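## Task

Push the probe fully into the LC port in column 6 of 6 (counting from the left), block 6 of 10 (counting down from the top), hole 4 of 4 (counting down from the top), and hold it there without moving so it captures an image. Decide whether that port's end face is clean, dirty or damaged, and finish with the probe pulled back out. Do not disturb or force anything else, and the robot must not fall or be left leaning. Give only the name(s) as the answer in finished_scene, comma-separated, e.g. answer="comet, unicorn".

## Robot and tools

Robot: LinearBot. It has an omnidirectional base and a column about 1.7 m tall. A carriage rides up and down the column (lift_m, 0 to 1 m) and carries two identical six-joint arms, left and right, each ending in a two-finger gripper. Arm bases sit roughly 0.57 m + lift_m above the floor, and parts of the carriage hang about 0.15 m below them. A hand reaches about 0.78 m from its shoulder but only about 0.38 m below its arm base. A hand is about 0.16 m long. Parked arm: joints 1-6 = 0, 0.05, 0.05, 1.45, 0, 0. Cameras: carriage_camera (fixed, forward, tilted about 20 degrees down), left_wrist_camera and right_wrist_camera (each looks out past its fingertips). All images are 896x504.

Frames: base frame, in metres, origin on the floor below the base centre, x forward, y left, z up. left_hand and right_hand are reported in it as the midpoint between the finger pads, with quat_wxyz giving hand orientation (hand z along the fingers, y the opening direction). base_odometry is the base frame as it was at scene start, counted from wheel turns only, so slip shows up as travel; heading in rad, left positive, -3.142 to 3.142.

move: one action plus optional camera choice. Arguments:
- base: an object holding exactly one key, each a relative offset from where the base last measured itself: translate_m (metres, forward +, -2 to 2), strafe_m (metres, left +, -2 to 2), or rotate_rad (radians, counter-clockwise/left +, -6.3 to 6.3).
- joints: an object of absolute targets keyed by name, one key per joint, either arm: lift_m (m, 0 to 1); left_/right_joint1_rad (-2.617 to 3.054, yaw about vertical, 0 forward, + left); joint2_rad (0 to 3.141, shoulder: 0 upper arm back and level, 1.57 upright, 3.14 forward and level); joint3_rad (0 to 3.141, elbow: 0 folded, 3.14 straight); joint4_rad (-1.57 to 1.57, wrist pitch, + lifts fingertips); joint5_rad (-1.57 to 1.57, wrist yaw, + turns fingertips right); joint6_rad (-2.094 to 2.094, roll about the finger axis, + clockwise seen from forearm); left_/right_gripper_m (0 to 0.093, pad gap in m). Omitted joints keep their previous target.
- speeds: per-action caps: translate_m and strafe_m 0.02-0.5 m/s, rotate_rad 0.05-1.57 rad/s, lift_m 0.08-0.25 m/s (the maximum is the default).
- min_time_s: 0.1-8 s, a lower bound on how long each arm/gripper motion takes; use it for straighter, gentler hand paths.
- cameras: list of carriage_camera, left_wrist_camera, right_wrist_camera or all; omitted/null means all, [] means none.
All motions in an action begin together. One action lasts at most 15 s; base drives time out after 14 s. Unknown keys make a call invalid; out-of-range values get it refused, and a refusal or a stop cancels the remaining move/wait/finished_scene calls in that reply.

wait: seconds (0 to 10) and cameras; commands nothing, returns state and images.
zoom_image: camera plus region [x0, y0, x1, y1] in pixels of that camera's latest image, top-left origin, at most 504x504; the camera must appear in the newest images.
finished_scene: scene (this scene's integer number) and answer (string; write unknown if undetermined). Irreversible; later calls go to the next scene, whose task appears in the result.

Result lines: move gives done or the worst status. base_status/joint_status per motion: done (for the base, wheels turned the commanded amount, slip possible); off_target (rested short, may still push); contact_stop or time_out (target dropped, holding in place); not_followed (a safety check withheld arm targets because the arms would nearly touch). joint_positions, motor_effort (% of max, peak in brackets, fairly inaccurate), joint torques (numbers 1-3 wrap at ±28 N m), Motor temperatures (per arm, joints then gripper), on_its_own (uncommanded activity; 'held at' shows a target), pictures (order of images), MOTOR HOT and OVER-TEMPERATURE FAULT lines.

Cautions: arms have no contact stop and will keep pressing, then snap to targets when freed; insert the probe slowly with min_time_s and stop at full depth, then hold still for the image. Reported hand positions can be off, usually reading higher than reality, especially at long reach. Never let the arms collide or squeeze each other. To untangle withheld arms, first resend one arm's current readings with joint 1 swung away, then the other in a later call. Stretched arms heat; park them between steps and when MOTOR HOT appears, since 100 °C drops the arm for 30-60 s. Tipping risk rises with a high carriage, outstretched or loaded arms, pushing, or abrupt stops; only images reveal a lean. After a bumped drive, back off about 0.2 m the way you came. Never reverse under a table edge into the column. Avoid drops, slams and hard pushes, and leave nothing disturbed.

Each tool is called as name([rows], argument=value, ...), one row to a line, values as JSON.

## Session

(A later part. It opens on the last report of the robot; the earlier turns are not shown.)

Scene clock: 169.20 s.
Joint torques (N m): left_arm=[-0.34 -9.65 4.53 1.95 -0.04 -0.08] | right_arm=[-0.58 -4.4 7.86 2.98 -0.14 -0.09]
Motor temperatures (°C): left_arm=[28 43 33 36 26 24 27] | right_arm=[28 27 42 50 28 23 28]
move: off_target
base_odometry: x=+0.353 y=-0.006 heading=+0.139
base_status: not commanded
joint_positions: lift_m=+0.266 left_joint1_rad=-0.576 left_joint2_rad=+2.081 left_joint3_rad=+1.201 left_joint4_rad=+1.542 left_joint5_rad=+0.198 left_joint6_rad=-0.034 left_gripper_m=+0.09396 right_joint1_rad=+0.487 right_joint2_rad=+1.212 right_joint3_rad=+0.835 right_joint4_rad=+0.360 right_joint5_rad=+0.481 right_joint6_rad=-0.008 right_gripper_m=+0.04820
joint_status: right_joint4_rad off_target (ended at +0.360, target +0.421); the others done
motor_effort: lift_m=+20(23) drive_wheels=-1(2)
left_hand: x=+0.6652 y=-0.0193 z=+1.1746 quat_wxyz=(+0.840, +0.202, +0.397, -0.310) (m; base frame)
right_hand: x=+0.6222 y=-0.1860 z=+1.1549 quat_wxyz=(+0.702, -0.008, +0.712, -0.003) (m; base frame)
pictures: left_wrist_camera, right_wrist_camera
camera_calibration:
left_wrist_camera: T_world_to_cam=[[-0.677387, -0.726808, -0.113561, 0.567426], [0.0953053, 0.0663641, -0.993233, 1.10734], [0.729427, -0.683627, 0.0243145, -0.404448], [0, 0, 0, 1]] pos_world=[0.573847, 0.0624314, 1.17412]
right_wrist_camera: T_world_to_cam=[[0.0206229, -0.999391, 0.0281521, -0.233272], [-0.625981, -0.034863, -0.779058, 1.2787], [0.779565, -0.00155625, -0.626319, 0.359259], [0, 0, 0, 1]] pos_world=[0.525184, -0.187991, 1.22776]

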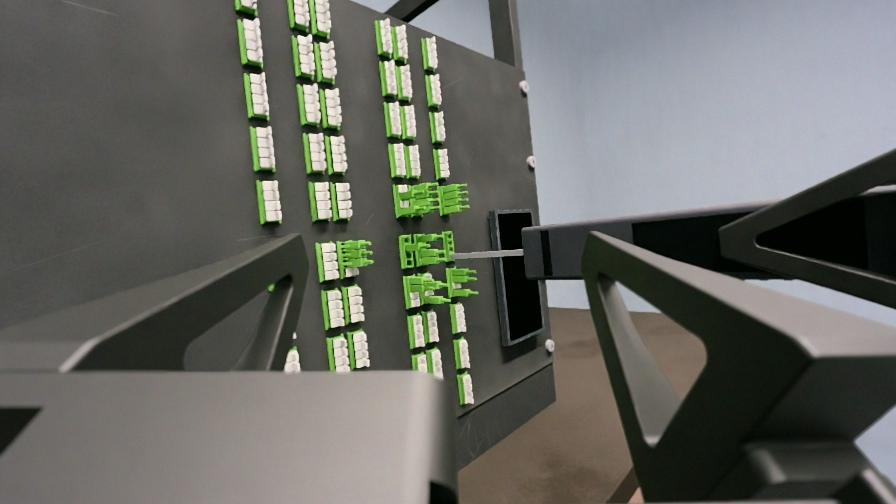

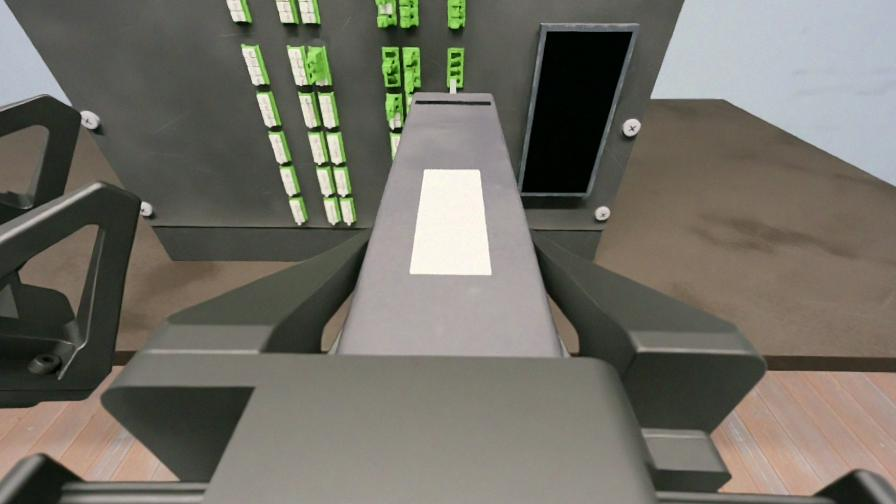

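move(joints={"right_joint1_rad":0.478,"right_joint5_rad":0.466,"right_joint4_rad":0.426,"lift_m":0.2647}, min_time_s=0.6, cameras=["left_wrist_camera","right_wrist_camera"])

zoom_image(camera="right_wrist_camera", region=[440, 70, 464, 94])

zoom_image(camera="right_wrist_camera", region=[120, 180, 220, 280])

zoom_image(camera="right_wrist_camera", region=[560, 150, 660, 250])

zoom_image(camera="right_wrist_camera", region=[600, 0, 700, 100])

zoom_image(camera="right_wrist_camera", region=[0, 0, 100, 100])

Scene clock: 170.83 s.
Joint torques (N m): left_arm=[-0.36 -9.65 4.55 1.96 -0.04 -0.07] | right_arm=[-0.83 -4.41 7.87 3.01 -0.19 -0.08]
Motor temperatures (°C): left_arm=[28 43 33 36 26 24 27] | right_arm=[28 27 42 50 28 23 28]
move: off_target
base_odometry: x=+0.353 y=-0.006 heading=+0.139
base_status: not commanded
joint_positions: lift_m=+0.265 left_joint1_rad=-0.576 left_joint2_rad=+2.081 left_joint3_rad=+1.201 left_joint4_rad=+1.541 left_joint5_rad=+0.198 left_joint6_rad=-0.034 left_gripper_m=+0.09396 right_joint1_rad=+0.487 right_joint2_rad=+1.212 right_joint3_rad=+0.835 right_joint4_rad=+0.363 right_joint5_rad=+0.480 right_joint6_rad=-0.009 right_gripper_m=+0.04820
joint_status: right_joint4_rad off_target (ended at +0.362, target +0.426); the others done
motor_effort: lift_m=+22(22) drive_wheels=+0(1)
left_hand: x=+0.6653 y=-0.0194 z=+1.1734 quat_wxyz=(+0.840, +0.202, +0.398, -0.310) (m; base frame)
right_hand: x=+0.6222 y=-0.1859 z=+1.1545 quat_wxyz=(+0.703, -0.008, +0.712, -0.003) (m; base frame)
pictures: left_wrist_camera, right_wrist_camera
camera_calibration:
left_wrist_camera: T_world_to_cam=[[-0.677456, -0.726762, -0.113447, 0.56721], [0.094718, 0.0667555, -0.993263, 1.10669], [0.729439, -0.683638, 0.0236136, -0.403748], [0, 0, 0, 1]] pos_world=[0.573946, 0.0623322, 1.17312]
right_wrist_camera: T_world_to_cam=[[0.0209631, -0.999395, 0.0277517, -0.232934], [-0.62408, -0.0347663, -0.780587, 1.27893], [0.78108, -0.00095575, -0.624431, 0.355965], [0, 0, 0, 1]] pos_world=[0.524997, -0.187989, 1.22705]

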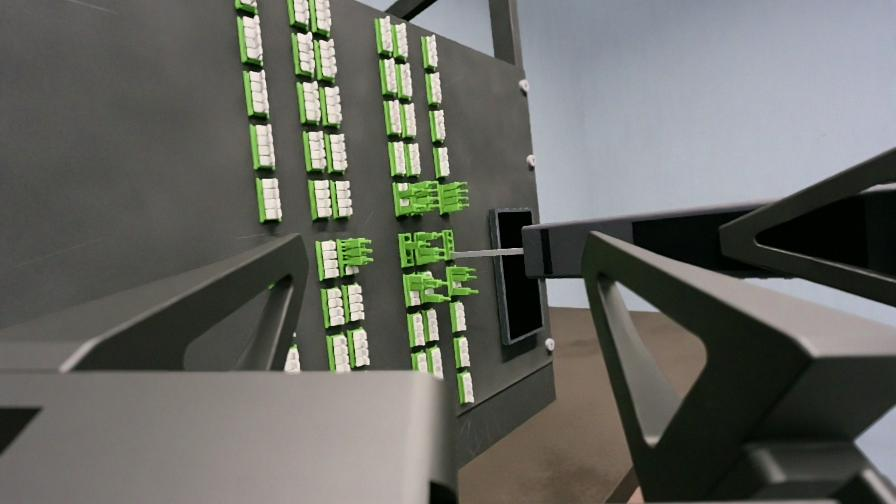

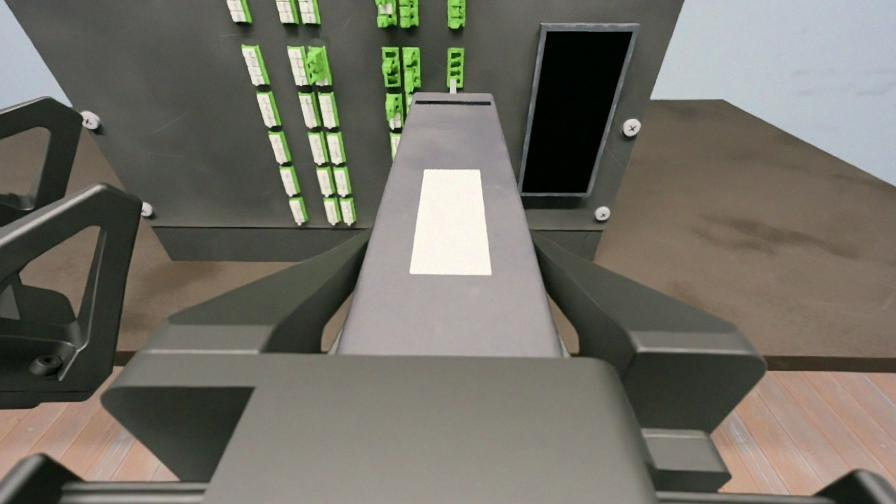

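Scaled by 21.000 from the camera's 896x504 image, which has a finer 1280x720 frame.

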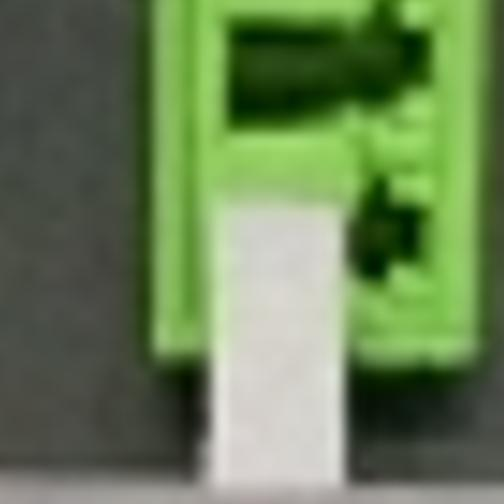

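Scaled by 5.040 from the camera's 896x504 image, which has a finer 1280x720 frame.

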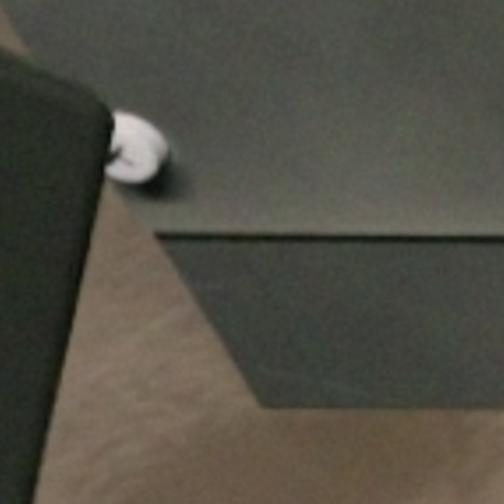

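Scaled by 5.040 from the camera's 896x504 image, which has a finer 1280x720 frame.

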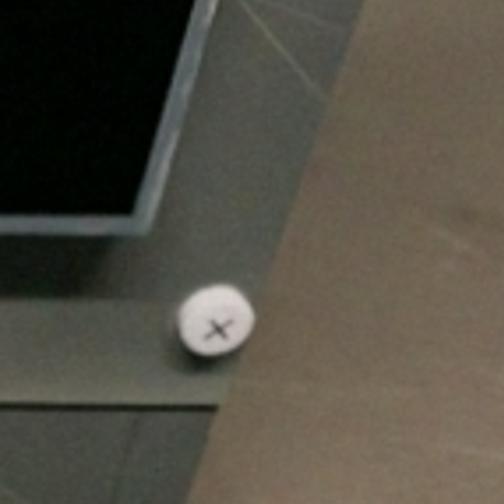

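Scaled by 5.040 from the camera's 896x504 image, which has a finer 1280x720 frame.

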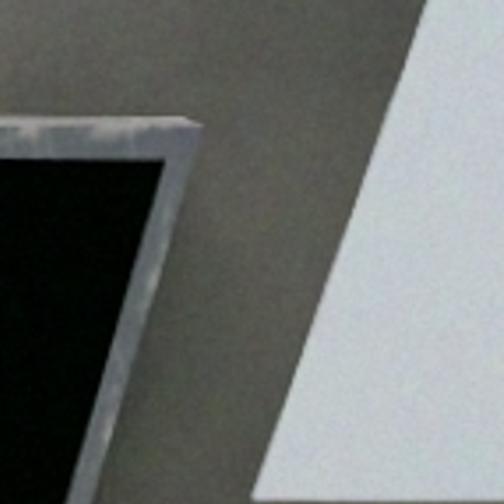

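Scaled by 5.040 from the camera's 896x504 image, which has a finer 1280x720 frame.

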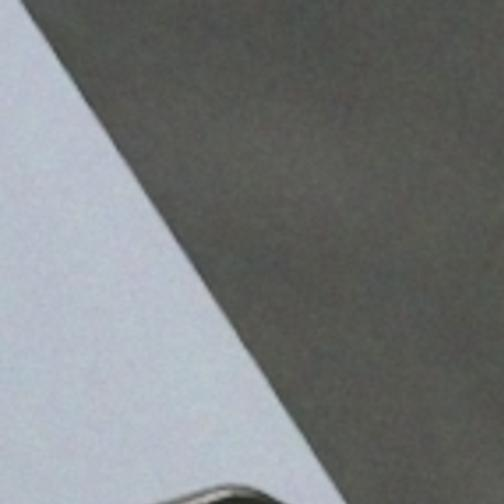

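move(joints={"right_joint5_rad":0.454}, base={"strafe_m":-0.003}, speeds={"strafe_m":0.02}, min_time_s=0.4, cameras=["left_wrist_camera","right_wrist_camera"])

zoom_image(camera="right_wrist_camera", region=[440, 70, 464, 94])

zoom_image(camera="right_wrist_camera", region=[120, 180, 220, 280])

zoom_image(camera="right_wrist_camera", region=[560, 150, 660, 250])

zoom_image(camera="right_wrist_camera", region=[600, 0, 700, 100])

zoom_image(camera="right_wrist_camera", region=[0, 0, 100, 100])

Scene clock: 172.93 s.
Joint torques (N m): left_arm=[-0.29 -9.68 4.49 1.96 -0.03 -0.07] | right_arm=[-0.7 -4.4 7.71 3.01 -0.16 -0.08]
Motor temperatures (°C): left_arm=[28 43 33 36 26 24 27] | right_arm=[28 27 42 51 28 23 28]
move: done
base_odometry: x=+0.354 y=-0.009 heading=+0.139
base_status: done
joint_positions: lift_m=+0.265 left_joint1_rad=-0.576 left_joint2_rad=+2.081 left_joint3_rad=+1.201 left_joint4_rad=+1.541 left_joint5_rad=+0.198 left_joint6_rad=-0.034 left_gripper_m=+0.09396 right_joint1_rad=+0.484 right_joint2_rad=+1.212 right_joint3_rad=+0.835 right_joint4_rad=+0.363 right_joint5_rad=+0.464 right_joint6_rad=-0.009 right_gripper_m=+0.04820
joint_status: all done
motor_effort: lift_m=+19(24) drive_wheels=+3(3)
left_hand: x=+0.6650 y=-0.0197 z=+1.1734 quat_wxyz=(+0.839, +0.203, +0.398, -0.310) (m; base frame)
right_hand: x=+0.6225 y=-0.1842 z=+1.1545 quat_wxyz=(+0.703, -0.012, +0.711, +0.002) (m; base frame)
pictures: left_wrist_camera, right_wrist_camera
camera_calibration:
left_wrist_camera: T_world_to_cam=[[-0.678021, -0.726233, -0.113459, 0.567234], [0.0947779, 0.0666912, -0.993262, 1.10669], [0.728906, -0.684206, 0.0236128, -0.403394], [0, 0, 0, 1]] pos_world=[0.573744, 0.062133, 1.17312]
right_wrist_camera: T_world_to_cam=[[0.0343076, -0.999036, 0.0273992, -0.239066], [-0.62339, -0.0428199, -0.780738, 1.27754], [0.781158, 0.00970481, -0.624258, 0.35751], [0, 0, 0, 1]] pos_world=[0.525334, -0.187601, 1.22715]

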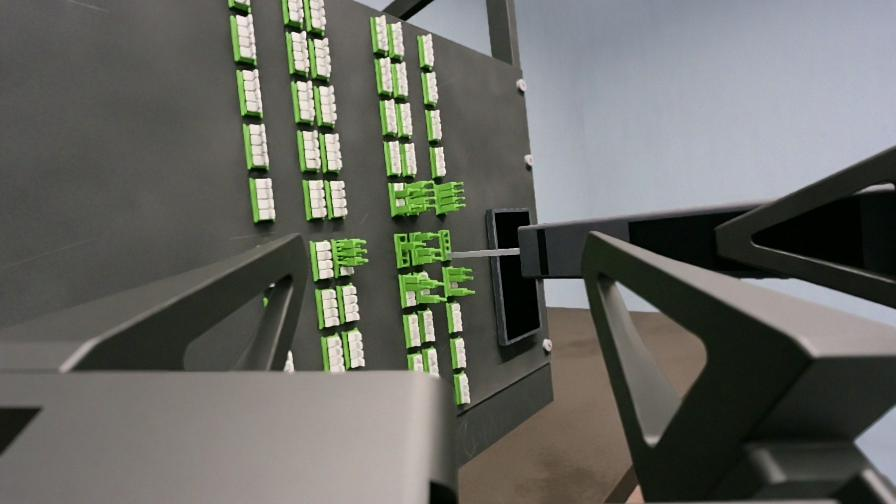

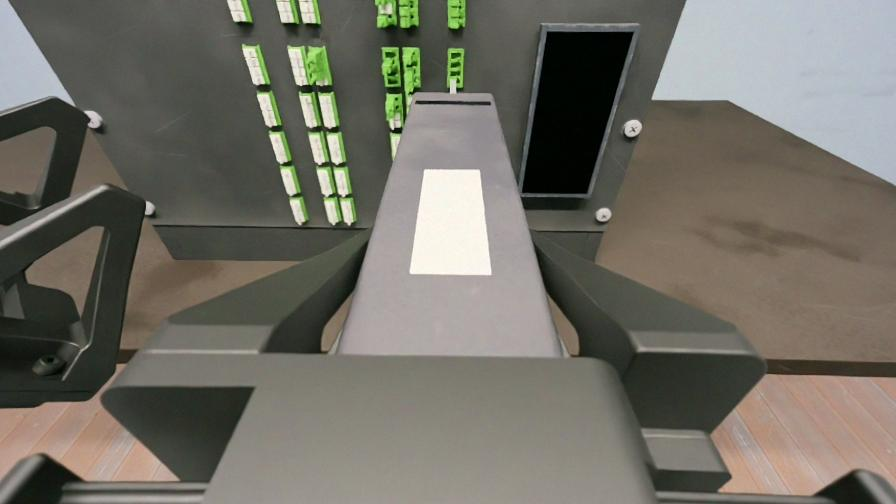

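Scaled by 21.000 from the camera's 896x504 image, which has a finer 1280x720 frame.

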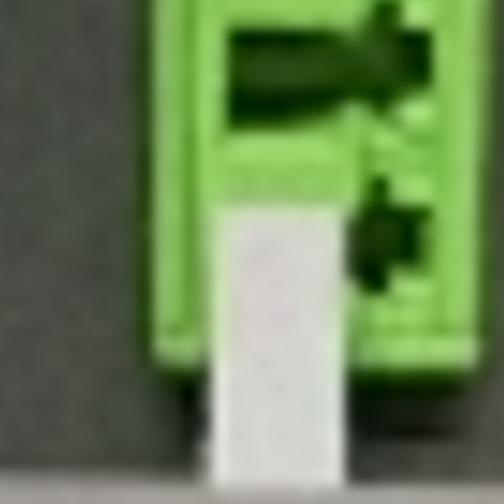

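Scaled by 5.040 from the camera's 896x504 image, which has a finer 1280x720 frame.

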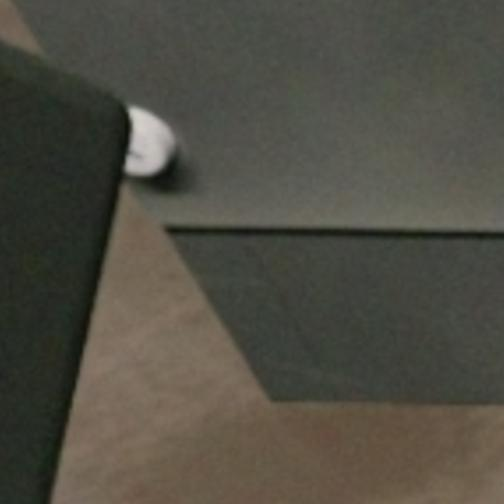

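Scaled by 5.040 from the camera's 896x504 image, which has a finer 1280x720 frame.

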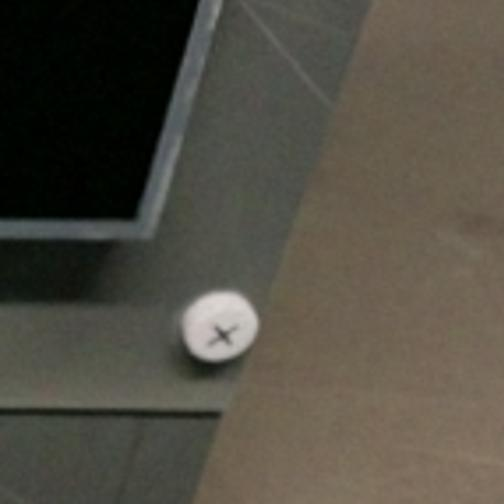

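Scaled by 5.040 from the camera's 896x504 image, which has a finer 1280x720 frame.

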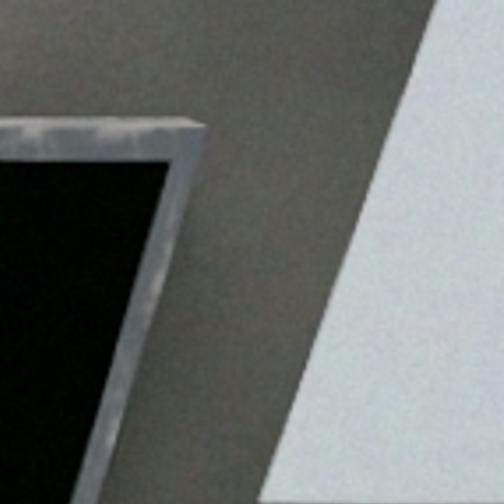

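Scaled by 5.040 from the camera's 896x504 image, which has a finer 1280x720 frame.

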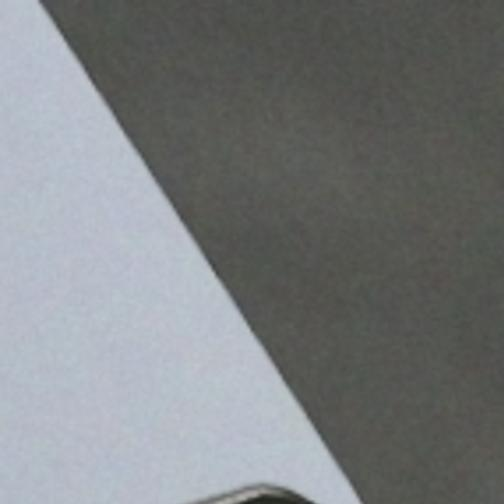

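move(base={"translate_m":0.003}, speeds={"translate_m":0.02}, cameras=["right_wrist_camera"])

zoom_image(camera="right_wrist_camera", region=[440, 70, 464, 94])

move(base={"translate_m":0.003}, speeds={"translate_m":0.02}, cameras=["left_wrist_camera","right_wrist_camera"])

zoom_image(camera="right_wrist_camera", region=[440, 70, 464, 94])

zoom_image(camera="left_wrist_camera", region=[440, 245, 470, 275])

Scene clock: 174.07 s.
Joint torques (N m): left_arm=[-0.27 -9.68 4.56 1.97 -0.05 -0.06] | right_arm=[-0.54 -4.37 7.83 3 -0.13 -0.08]
Motor temperatures (°C): left_arm=[28 43 33 36 26 24 27] | right_arm=[28 27 42 51 28 23 28]
move: done
base_odometry: x=+0.357 y=-0.008 heading=+0.139
base_status: done
joint_positions: lift_m=+0.265 left_joint1_rad=-0.576 left_joint2_rad=+2.081 left_joint3_rad=+1.201 left_joint4_rad=+1.542 left_joint5_rad=+0.198 left_joint6_rad=-0.034 left_gripper_m=+0.09396 right_joint1_rad=+0.484 right_joint2_rad=+1.212 right_joint3_rad=+0.835 right_joint4_rad=+0.364 right_joint5_rad=+0.462 right_joint6_rad=-0.009 right_gripper_m=+0.04820
joint_status: not commanded
motor_effort: lift_m=+20(22) drive_wheels=+2(6)
left_hand: x=+0.6649 y=-0.0197 z=+1.1736 quat_wxyz=(+0.840, +0.203, +0.397, -0.310) (m; base frame)
right_hand: x=+0.6225 y=-0.1840 z=+1.1548 quat_wxyz=(+0.703, -0.013, +0.711, +0.002) (m; base frame)
pictures: right_wrist_camera
camera_calibration:
right_wrist_camera: T_world_to_cam=[[0.035767, -0.998998, 0.0268986, -0.239209], [-0.622539, -0.043328, -0.781388, 1.27781], [0.781771, 0.0112025, -0.623465, 0.356629], [0, 0, 0, 1]] pos_world=[0.525243, -0.1876, 1.22725]

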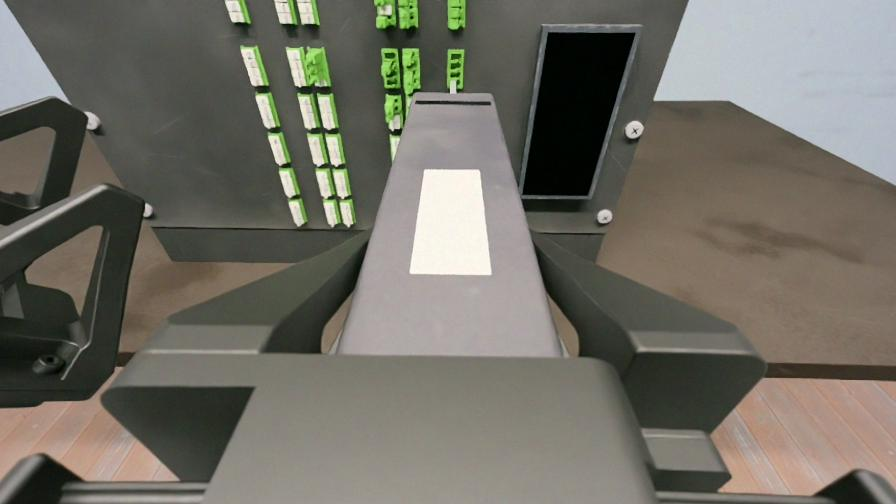

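Scaled by 21.000 from the camera's 896x504 image, which has a finer 1280x720 frame.

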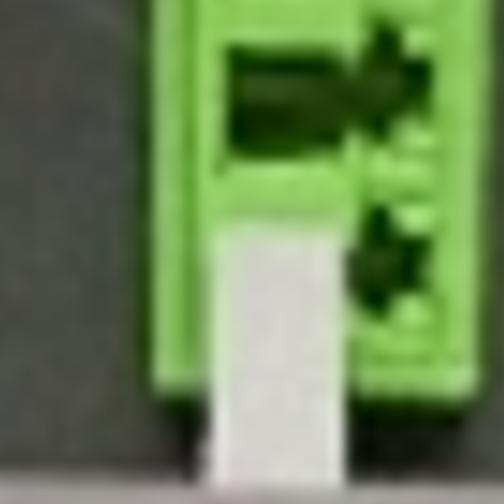

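Scene clock: 174.80 s.
Joint torques (N m): left_arm=[-0.31 -9.62 4.52 1.93 -0.04 -0.06] | right_arm=[-0.5 -4.36 7.88 3 -0.12 -0.08]
Motor temperatures (°C): left_arm=[28 43 33 36 26 24 27] | right_arm=[28 27 42 51 28 23 28]
move: done
base_odometry: x=+0.360 y=-0.008 heading=+0.139
base_status: done
joint_positions: lift_m=+0.265 left_joint1_rad=-0.576 left_joint2_rad=+2.081 left_joint3_rad=+1.201 left_joint4_rad=+1.543 left_joint5_rad=+0.198 left_joint6_rad=-0.034 left_gripper_m=+0.09396 right_joint1_rad=+0.483 right_joint2_rad=+1.212 right_joint3_rad=+0.835 right_joint4_rad=+0.365 right_joint5_rad=+0.462 right_joint6_rad=-0.009 right_gripper_m=+0.04820
joint_status: not commanded
motor_effort: lift_m=+21(22) drive_wheels=+2(7)
left_hand: x=+0.6650 y=-0.0195 z=+1.1737 quat_wxyz=(+0.840, +0.202, +0.397, -0.310) (m; base frame)
right_hand: x=+0.6226 y=-0.1841 z=+1.1549 quat_wxyz=(+0.703, -0.013, +0.711, +0.002) (m; base frame)
pictures: left_wrist_camera, right_wrist_camera
camera_calibration:
left_wrist_camera: T_world_to_cam=[[-0.677612, -0.72657, -0.113749, 0.567451], [0.0960445, 0.065918, -0.993192, 1.10603], [0.729121, -0.683924, 0.0251163, -0.405096], [0, 0, 0, 1]] pos_world=[0.573647, 0.0623309, 1.17322]
right_wrist_camera: T_world_to_cam=[[0.0357749, -0.999001, 0.0267677, -0.239159], [-0.62232, -0.0432274, -0.781568, 1.27808], [0.781945, 0.0113025, -0.623245, 0.35627], [0, 0, 0, 1]] pos_world=[0.525345, -0.187699, 1.22735]

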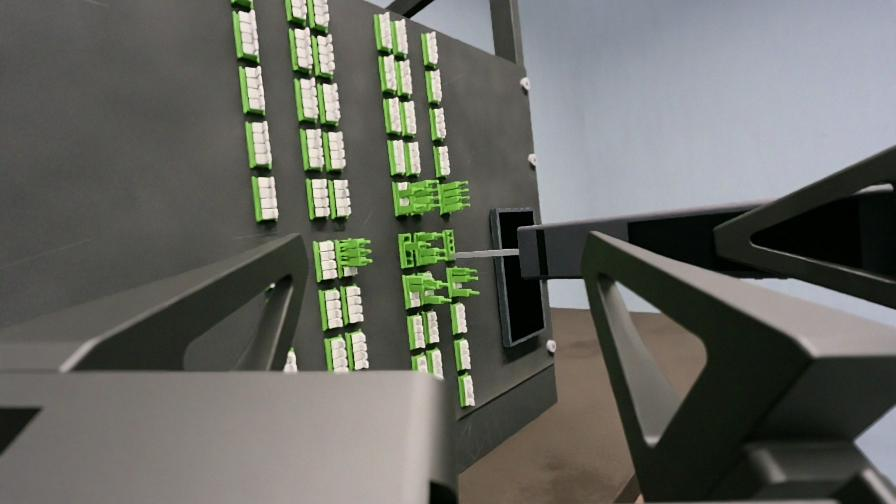

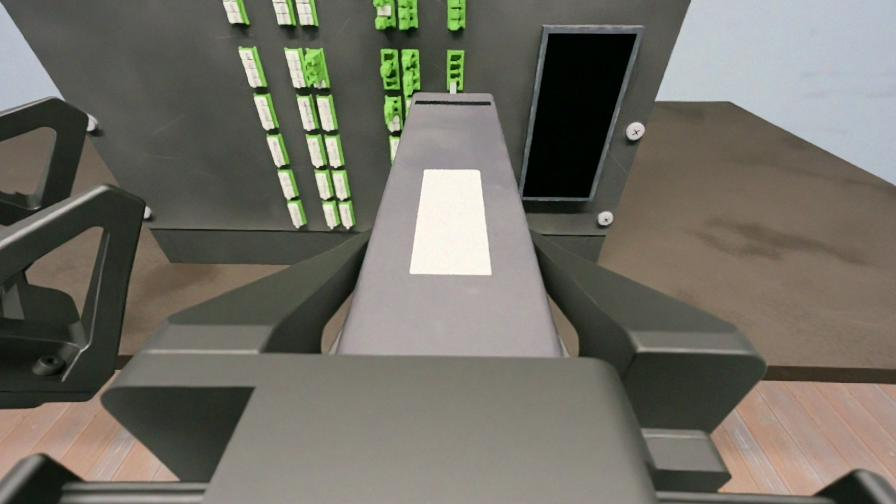

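Scaled by 21.000 from the camera's 896x504 image, which has a finer 1280x720 frame.

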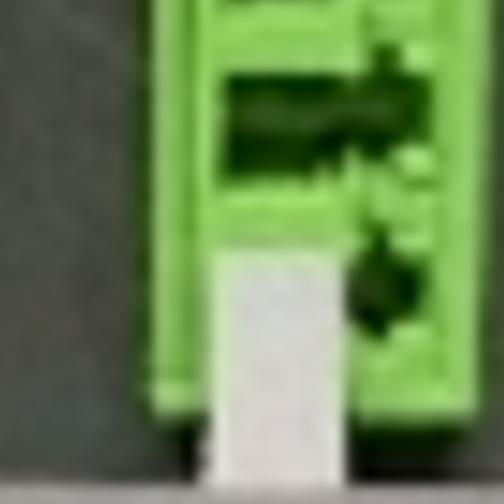

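Scaled by 16.800 from the camera's 896x504 image, which has a finer 1280x720 frame.

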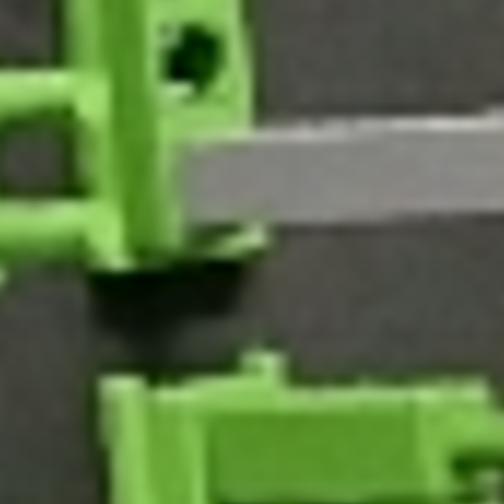

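move(base={"translate_m":0.003}, speeds={"translate_m":0.02}, cameras=["right_wrist_camera"])

zoom_image(camera="right_wrist_camera", region=[440, 70, 464, 94])

Scene clock: 175.73 s.
Joint torques (N m): left_arm=[-0.31 -9.66 4.55 1.94 -0.04 -0.08] | right_arm=[-0.66 -4.1 7.88 3.05 -0.19 -0.08]
Motor temperatures (°C): left_arm=[28 43 33 36 26 24 27] | right_arm=[28 27 42 51 28 23 28]
move: done
base_odometry: x=+0.363 y=-0.008 heading=+0.139
base_status: done
joint_positions: lift_m=+0.265 left_joint1_rad=-0.576 left_joint2_rad=+2.081 left_joint3_rad=+1.201 left_joint4_rad=+1.543 left_joint5_rad=+0.198 left_joint6_rad=-0.034 left_gripper_m=+0.09396 right_joint1_rad=+0.485 right_joint2_rad=+1.208 right_joint3_rad=+0.835 right_joint4_rad=+0.359 right_joint5_rad=+0.468 right_joint6_rad=-0.009 right_gripper_m=+0.04820
joint_status: not commanded
motor_effort: lift_m=+21(22) drive_wheels=+4(6)
left_hand: x=+0.6650 y=-0.0195 z=+1.1737 quat_wxyz=(+0.840, +0.202, +0.397, -0.310) (m; base frame)
right_hand: x=+0.6216 y=-0.1848 z=+1.1551 quat_wxyz=(+0.703, -0.012, +0.711, +0.001) (m; base frame)
pictures: right_wrist_camera
camera_calibration:
right_wrist_camera: T_world_to_cam=[[0.0316175, -0.999111, 0.0278678, -0.238529], [-0.623467, -0.0415071, -0.780747, 1.27773], [0.78121, 0.00731063, -0.624225, 0.35808], [0, 0, 0, 1]] pos_world=[0.524427, -0.1879, 1.22775]

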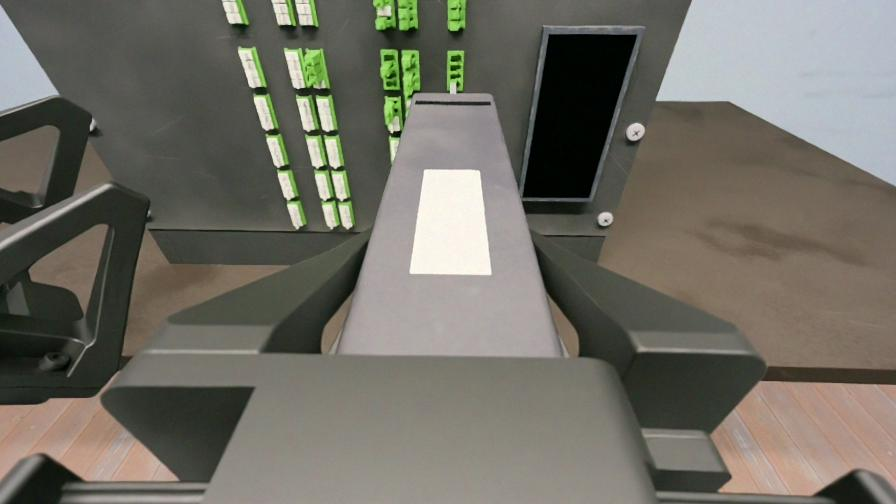

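Scaled by 21.000 from the camera's 896x504 image, which has a finer 1280x720 frame.

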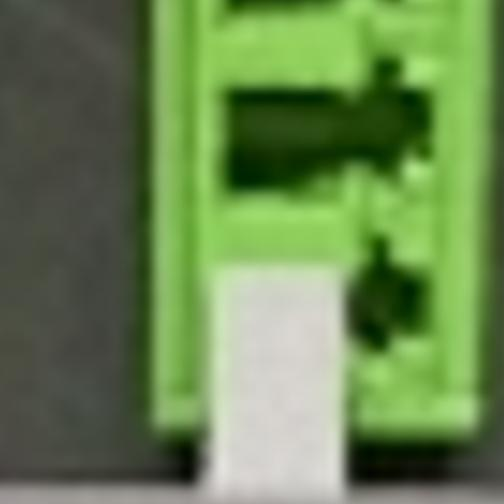

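move(base={"translate_m":0.003}, speeds={"translate_m":0.02}, cameras=[])

wait(seconds=1.5, cameras=["right_wrist_camera"])

zoom_image(camera="right_wrist_camera", region=[440, 70, 464, 94])

Scene clock: 176.47 s.
Joint torques (N m): left_arm=[-0.31 -9.65 4.55 1.94 -0.04 -0.07] | right_arm=[-0.94 -2.92 8.01 3.18 -0.19 -0.08]
Motor temperatures (°C): left_arm=[28 43 33 36 26 24 27] | right_arm=[28 27 43 51 28 23 28]
move: done
base_odometry: x=+0.365 y=-0.007 heading=+0.138
base_status: done
joint_positions: lift_m=+0.265 left_joint1_rad=-0.576 left_joint2_rad=+2.081 left_joint3_rad=+1.201 left_joint4_rad=+1.543 left_joint5_rad=+0.198 left_joint6_rad=-0.034 left_gripper_m=+0.09396 right_joint1_rad=+0.488 right_joint2_rad=+1.197 right_joint3_rad=+0.833 right_joint4_rad=+0.347 right_joint5_rad=+0.469 right_joint6_rad=-0.009 right_gripper_m=+0.04820
joint_status: not commanded
motor_effort: lift_m=+19(23) drive_wheels=+5(9)
left_hand: x=+0.6650 y=-0.0195 z=+1.1737 quat_wxyz=(+0.840, +0.202, +0.397, -0.310) (m; base frame)
right_hand: x=+0.6192 y=-0.1849 z=+1.1556 quat_wxyz=(+0.702, -0.013, +0.712, +0.001) (m; base frame)
pictures: none
No camera images: "cameras" was empty.

Scene clock: 177.97 s.
Joint torques (N m): left_arm=[-0.31 -9.63 4.52 1.94 -0.04 -0.07] | right_arm=[-0.96 -2.92 8.03 3.18 -0.2 -0.08]
Motor temperatures (°C): left_arm=[28 43 33 36 26 24 27] | right_arm=[28 27 43 51 28 23 28]
base_odometry: x=+0.365 y=-0.007 heading=+0.138
base_status: done
joint_positions: lift_m=+0.265 left_joint1_rad=-0.576 left_joint2_rad=+2.081 left_joint3_rad=+1.201 left_joint4_rad=+1.543 left_joint5_rad=+0.198 left_joint6_rad=-0.034 left_gripper_m=+0.09396 right_joint1_rad=+0.488 right_joint2_rad=+1.197 right_joint3_rad=+0.833 right_joint4_rad=+0.347 right_joint5_rad=+0.469 right_joint6_rad=-0.009 right_gripper_m=+0.04820
joint_status: not commanded
motor_effort: lift_m=+18(23) drive_wheels=+5(9)
left_hand: x=+0.6650 y=-0.0195 z=+1.1737 quat_wxyz=(+0.840, +0.202, +0.397, -0.310) (m; base frame)
right_hand: x=+0.6192 y=-0.1849 z=+1.1556 quat_wxyz=(+0.702, -0.013, +0.712, +0.001) (m; base frame)
wait: 1.50 s; at rest by 0.27 s
pictures: right_wrist_camera
camera_calibration:
right_wrist_camera: T_world_to_cam=[[0.0335931, -0.999009, 0.0292101, -0.241349], [-0.625473, -0.0438101, -0.779015, 1.27538], [0.779522, 0.00789937, -0.626325, 0.363819], [0, 0, 0, 1]] pos_world=[0.522219, -0.188109, 1.22846]

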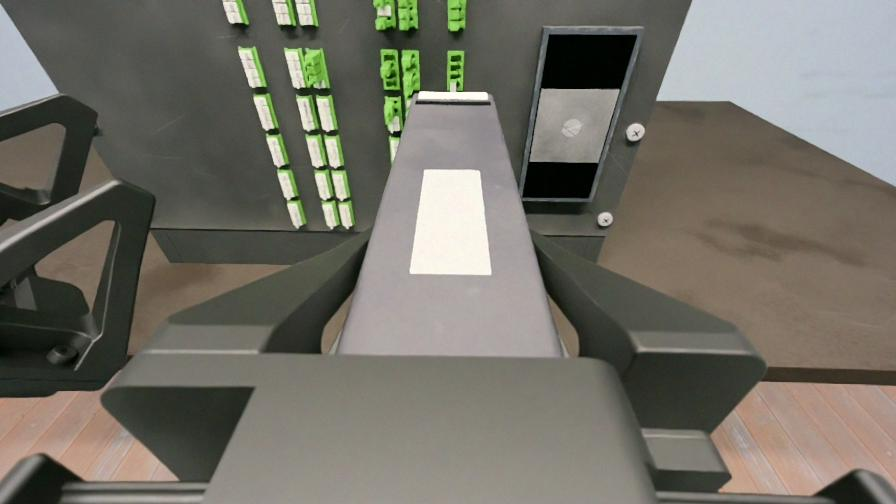

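Scaled by 21.000 from the camera's 896x504 image, which has a finer 1280x720 frame.

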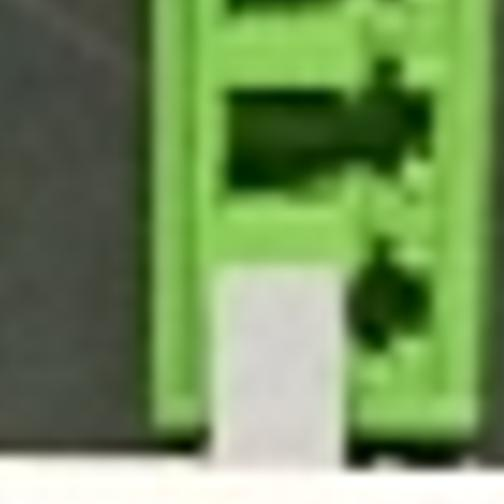

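Picture taken (slit lights up too).

zoom_image(camera="right_wrist_camera", region=[525, 80, 625, 170])

zoom_image(camera="right_wrist_camera", region=[556, 112, 588, 144])

Scaled by 5.040 from the camera's 896x504 image, which has a finer 1280x720 frame.

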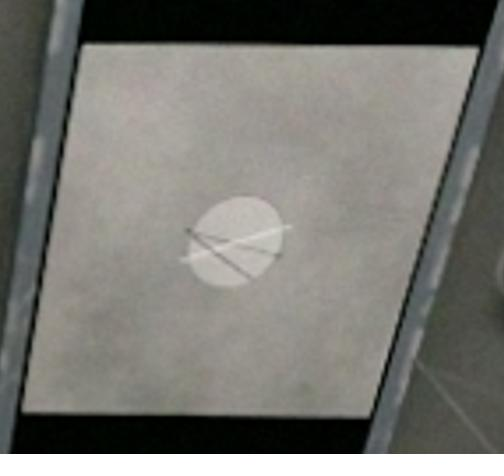

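Scaled by 15.750 from the camera's 896x504 image, which has a finer 1280x720 frame.

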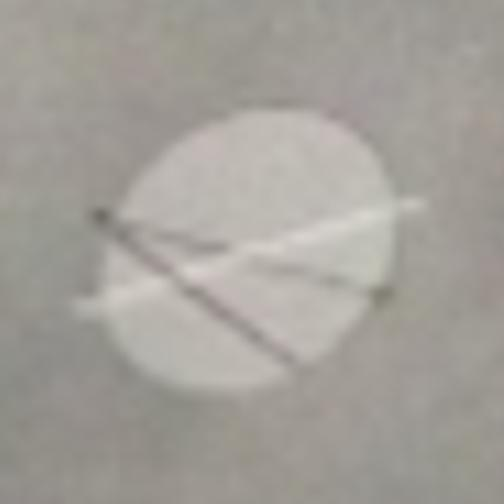

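move(base={"translate_m":-0.006}, speeds={"translate_m":0.02}, cameras=[])

move(base={"translate_m":-0.05}, speeds={"translate_m":0.04}, cameras=["left_wrist_camera","right_wrist_camera"])

Scene clock: 179.13 s.
Joint torques (N m): left_arm=[-0.27 -9.68 4.49 1.95 -0.03 -0.08] | right_arm=[-0.53 -3.9 8.03 3.05 -0.17 -0.08]
Motor temperatures (°C): left_arm=[28 43 33 36 26 24 27] | right_arm=[28 27 44 51 28 23 28]
move: done
base_odometry: x=+0.359 y=-0.008 heading=+0.138
base_status: done
joint_positions: lift_m=+0.265 left_joint1_rad=-0.576 left_joint2_rad=+2.081 left_joint3_rad=+1.201 left_joint4_rad=+1.543 left_joint5_rad=+0.198 left_joint6_rad=-0.034 left_gripper_m=+0.09396 right_joint1_rad=+0.484 right_joint2_rad=+1.207 right_joint3_rad=+0.833 right_joint4_rad=+0.361 right_joint5_rad=+0.464 right_joint6_rad=-0.009 right_gripper_m=+0.04820
joint_status: not commanded
motor_effort: lift_m=+18(23) drive_wheels=+2(4)
left_hand: x=+0.6650 y=-0.0195 z=+1.1737 quat_wxyz=(+0.840, +0.202, +0.397, -0.310) (m; base frame)
right_hand: x=+0.6216 y=-0.1846 z=+1.1550 quat_wxyz=(+0.703, -0.012, +0.711, +0.002) (m; base frame)
pictures: none
No camera images: "cameras" was empty.

Scene clock: 180.87 s.
Joint torques (N m): left_arm=[-0.34 -9.62 4.53 1.95 -0.04 -0.07] | right_arm=[-0.57 -4.03 8.01 3.02 -0.12 -0.08]
Motor temperatures (°C): left_arm=[28 43 33 36 26 24 27] | right_arm=[28 27 44 52 28 23 28]
move: done
base_odometry: x=+0.310 y=-0.015 heading=+0.138
base_status: done
joint_positions: lift_m=+0.265 left_joint1_rad=-0.576 left_joint2_rad=+2.081 left_joint3_rad=+1.201 left_joint4_rad=+1.543 left_joint5_rad=+0.198 left_joint6_rad=-0.034 left_gripper_m=+0.09396 right_joint1_rad=+0.484 right_joint2_rad=+1.209 right_joint3_rad=+0.833 right_joint4_rad=+0.363 right_joint5_rad=+0.460 right_joint6_rad=-0.009 right_gripper_m=+0.04820
joint_status: not commanded
motor_effort: lift_m=+20(24) drive_wheels=-1(5)
left_hand: x=+0.6650 y=-0.0195 z=+1.1737 quat_wxyz=(+0.840, +0.202, +0.397, -0.310) (m; base frame)
right_hand: x=+0.6218 y=-0.1839 z=+1.1547 quat_wxyz=(+0.703, -0.014, +0.711, +0.003) (m; base frame)
pictures: left_wrist_camera, right_wrist_camera
camera_calibration:
left_wrist_camera: T_world_to_cam=[[-0.677612, -0.72657, -0.113749, 0.567451], [0.0960445, 0.065918, -0.993192, 1.10603], [0.729121, -0.683924, 0.0251163, -0.405096], [0, 0, 0, 1]] pos_world=[0.573647, 0.0623309, 1.17322]
right_wrist_camera: T_world_to_cam=[[0.0380677, -0.9989, 0.0273716, -0.240962], [-0.622697, -0.0451359, -0.78116, 1.27691], [0.781537, 0.0126928, -0.62373, 0.357823], [0, 0, 0, 1]] pos_world=[0.524648, -0.187604, 1.22725]

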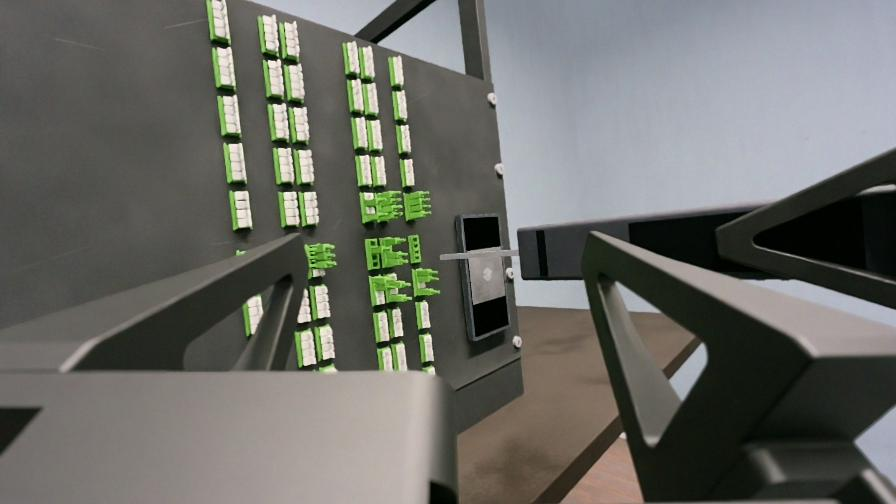

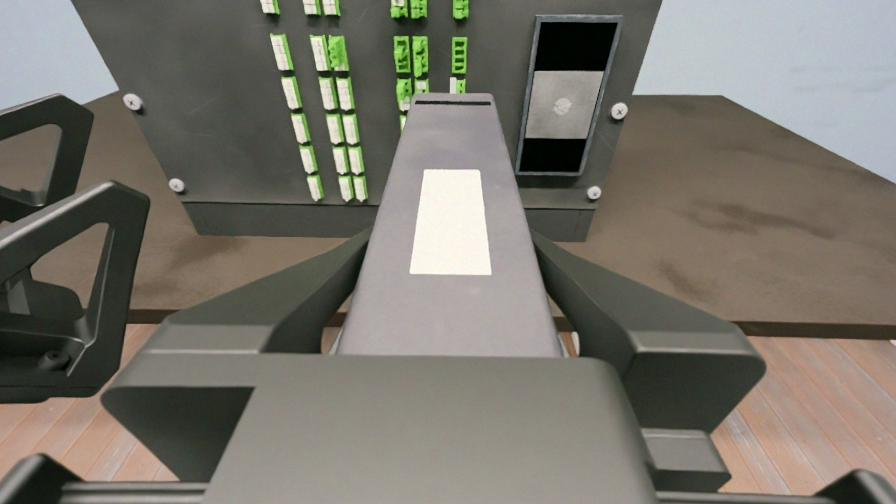

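finished_scene(scene=1, answer="damaged")

The scene is finished: the task was done.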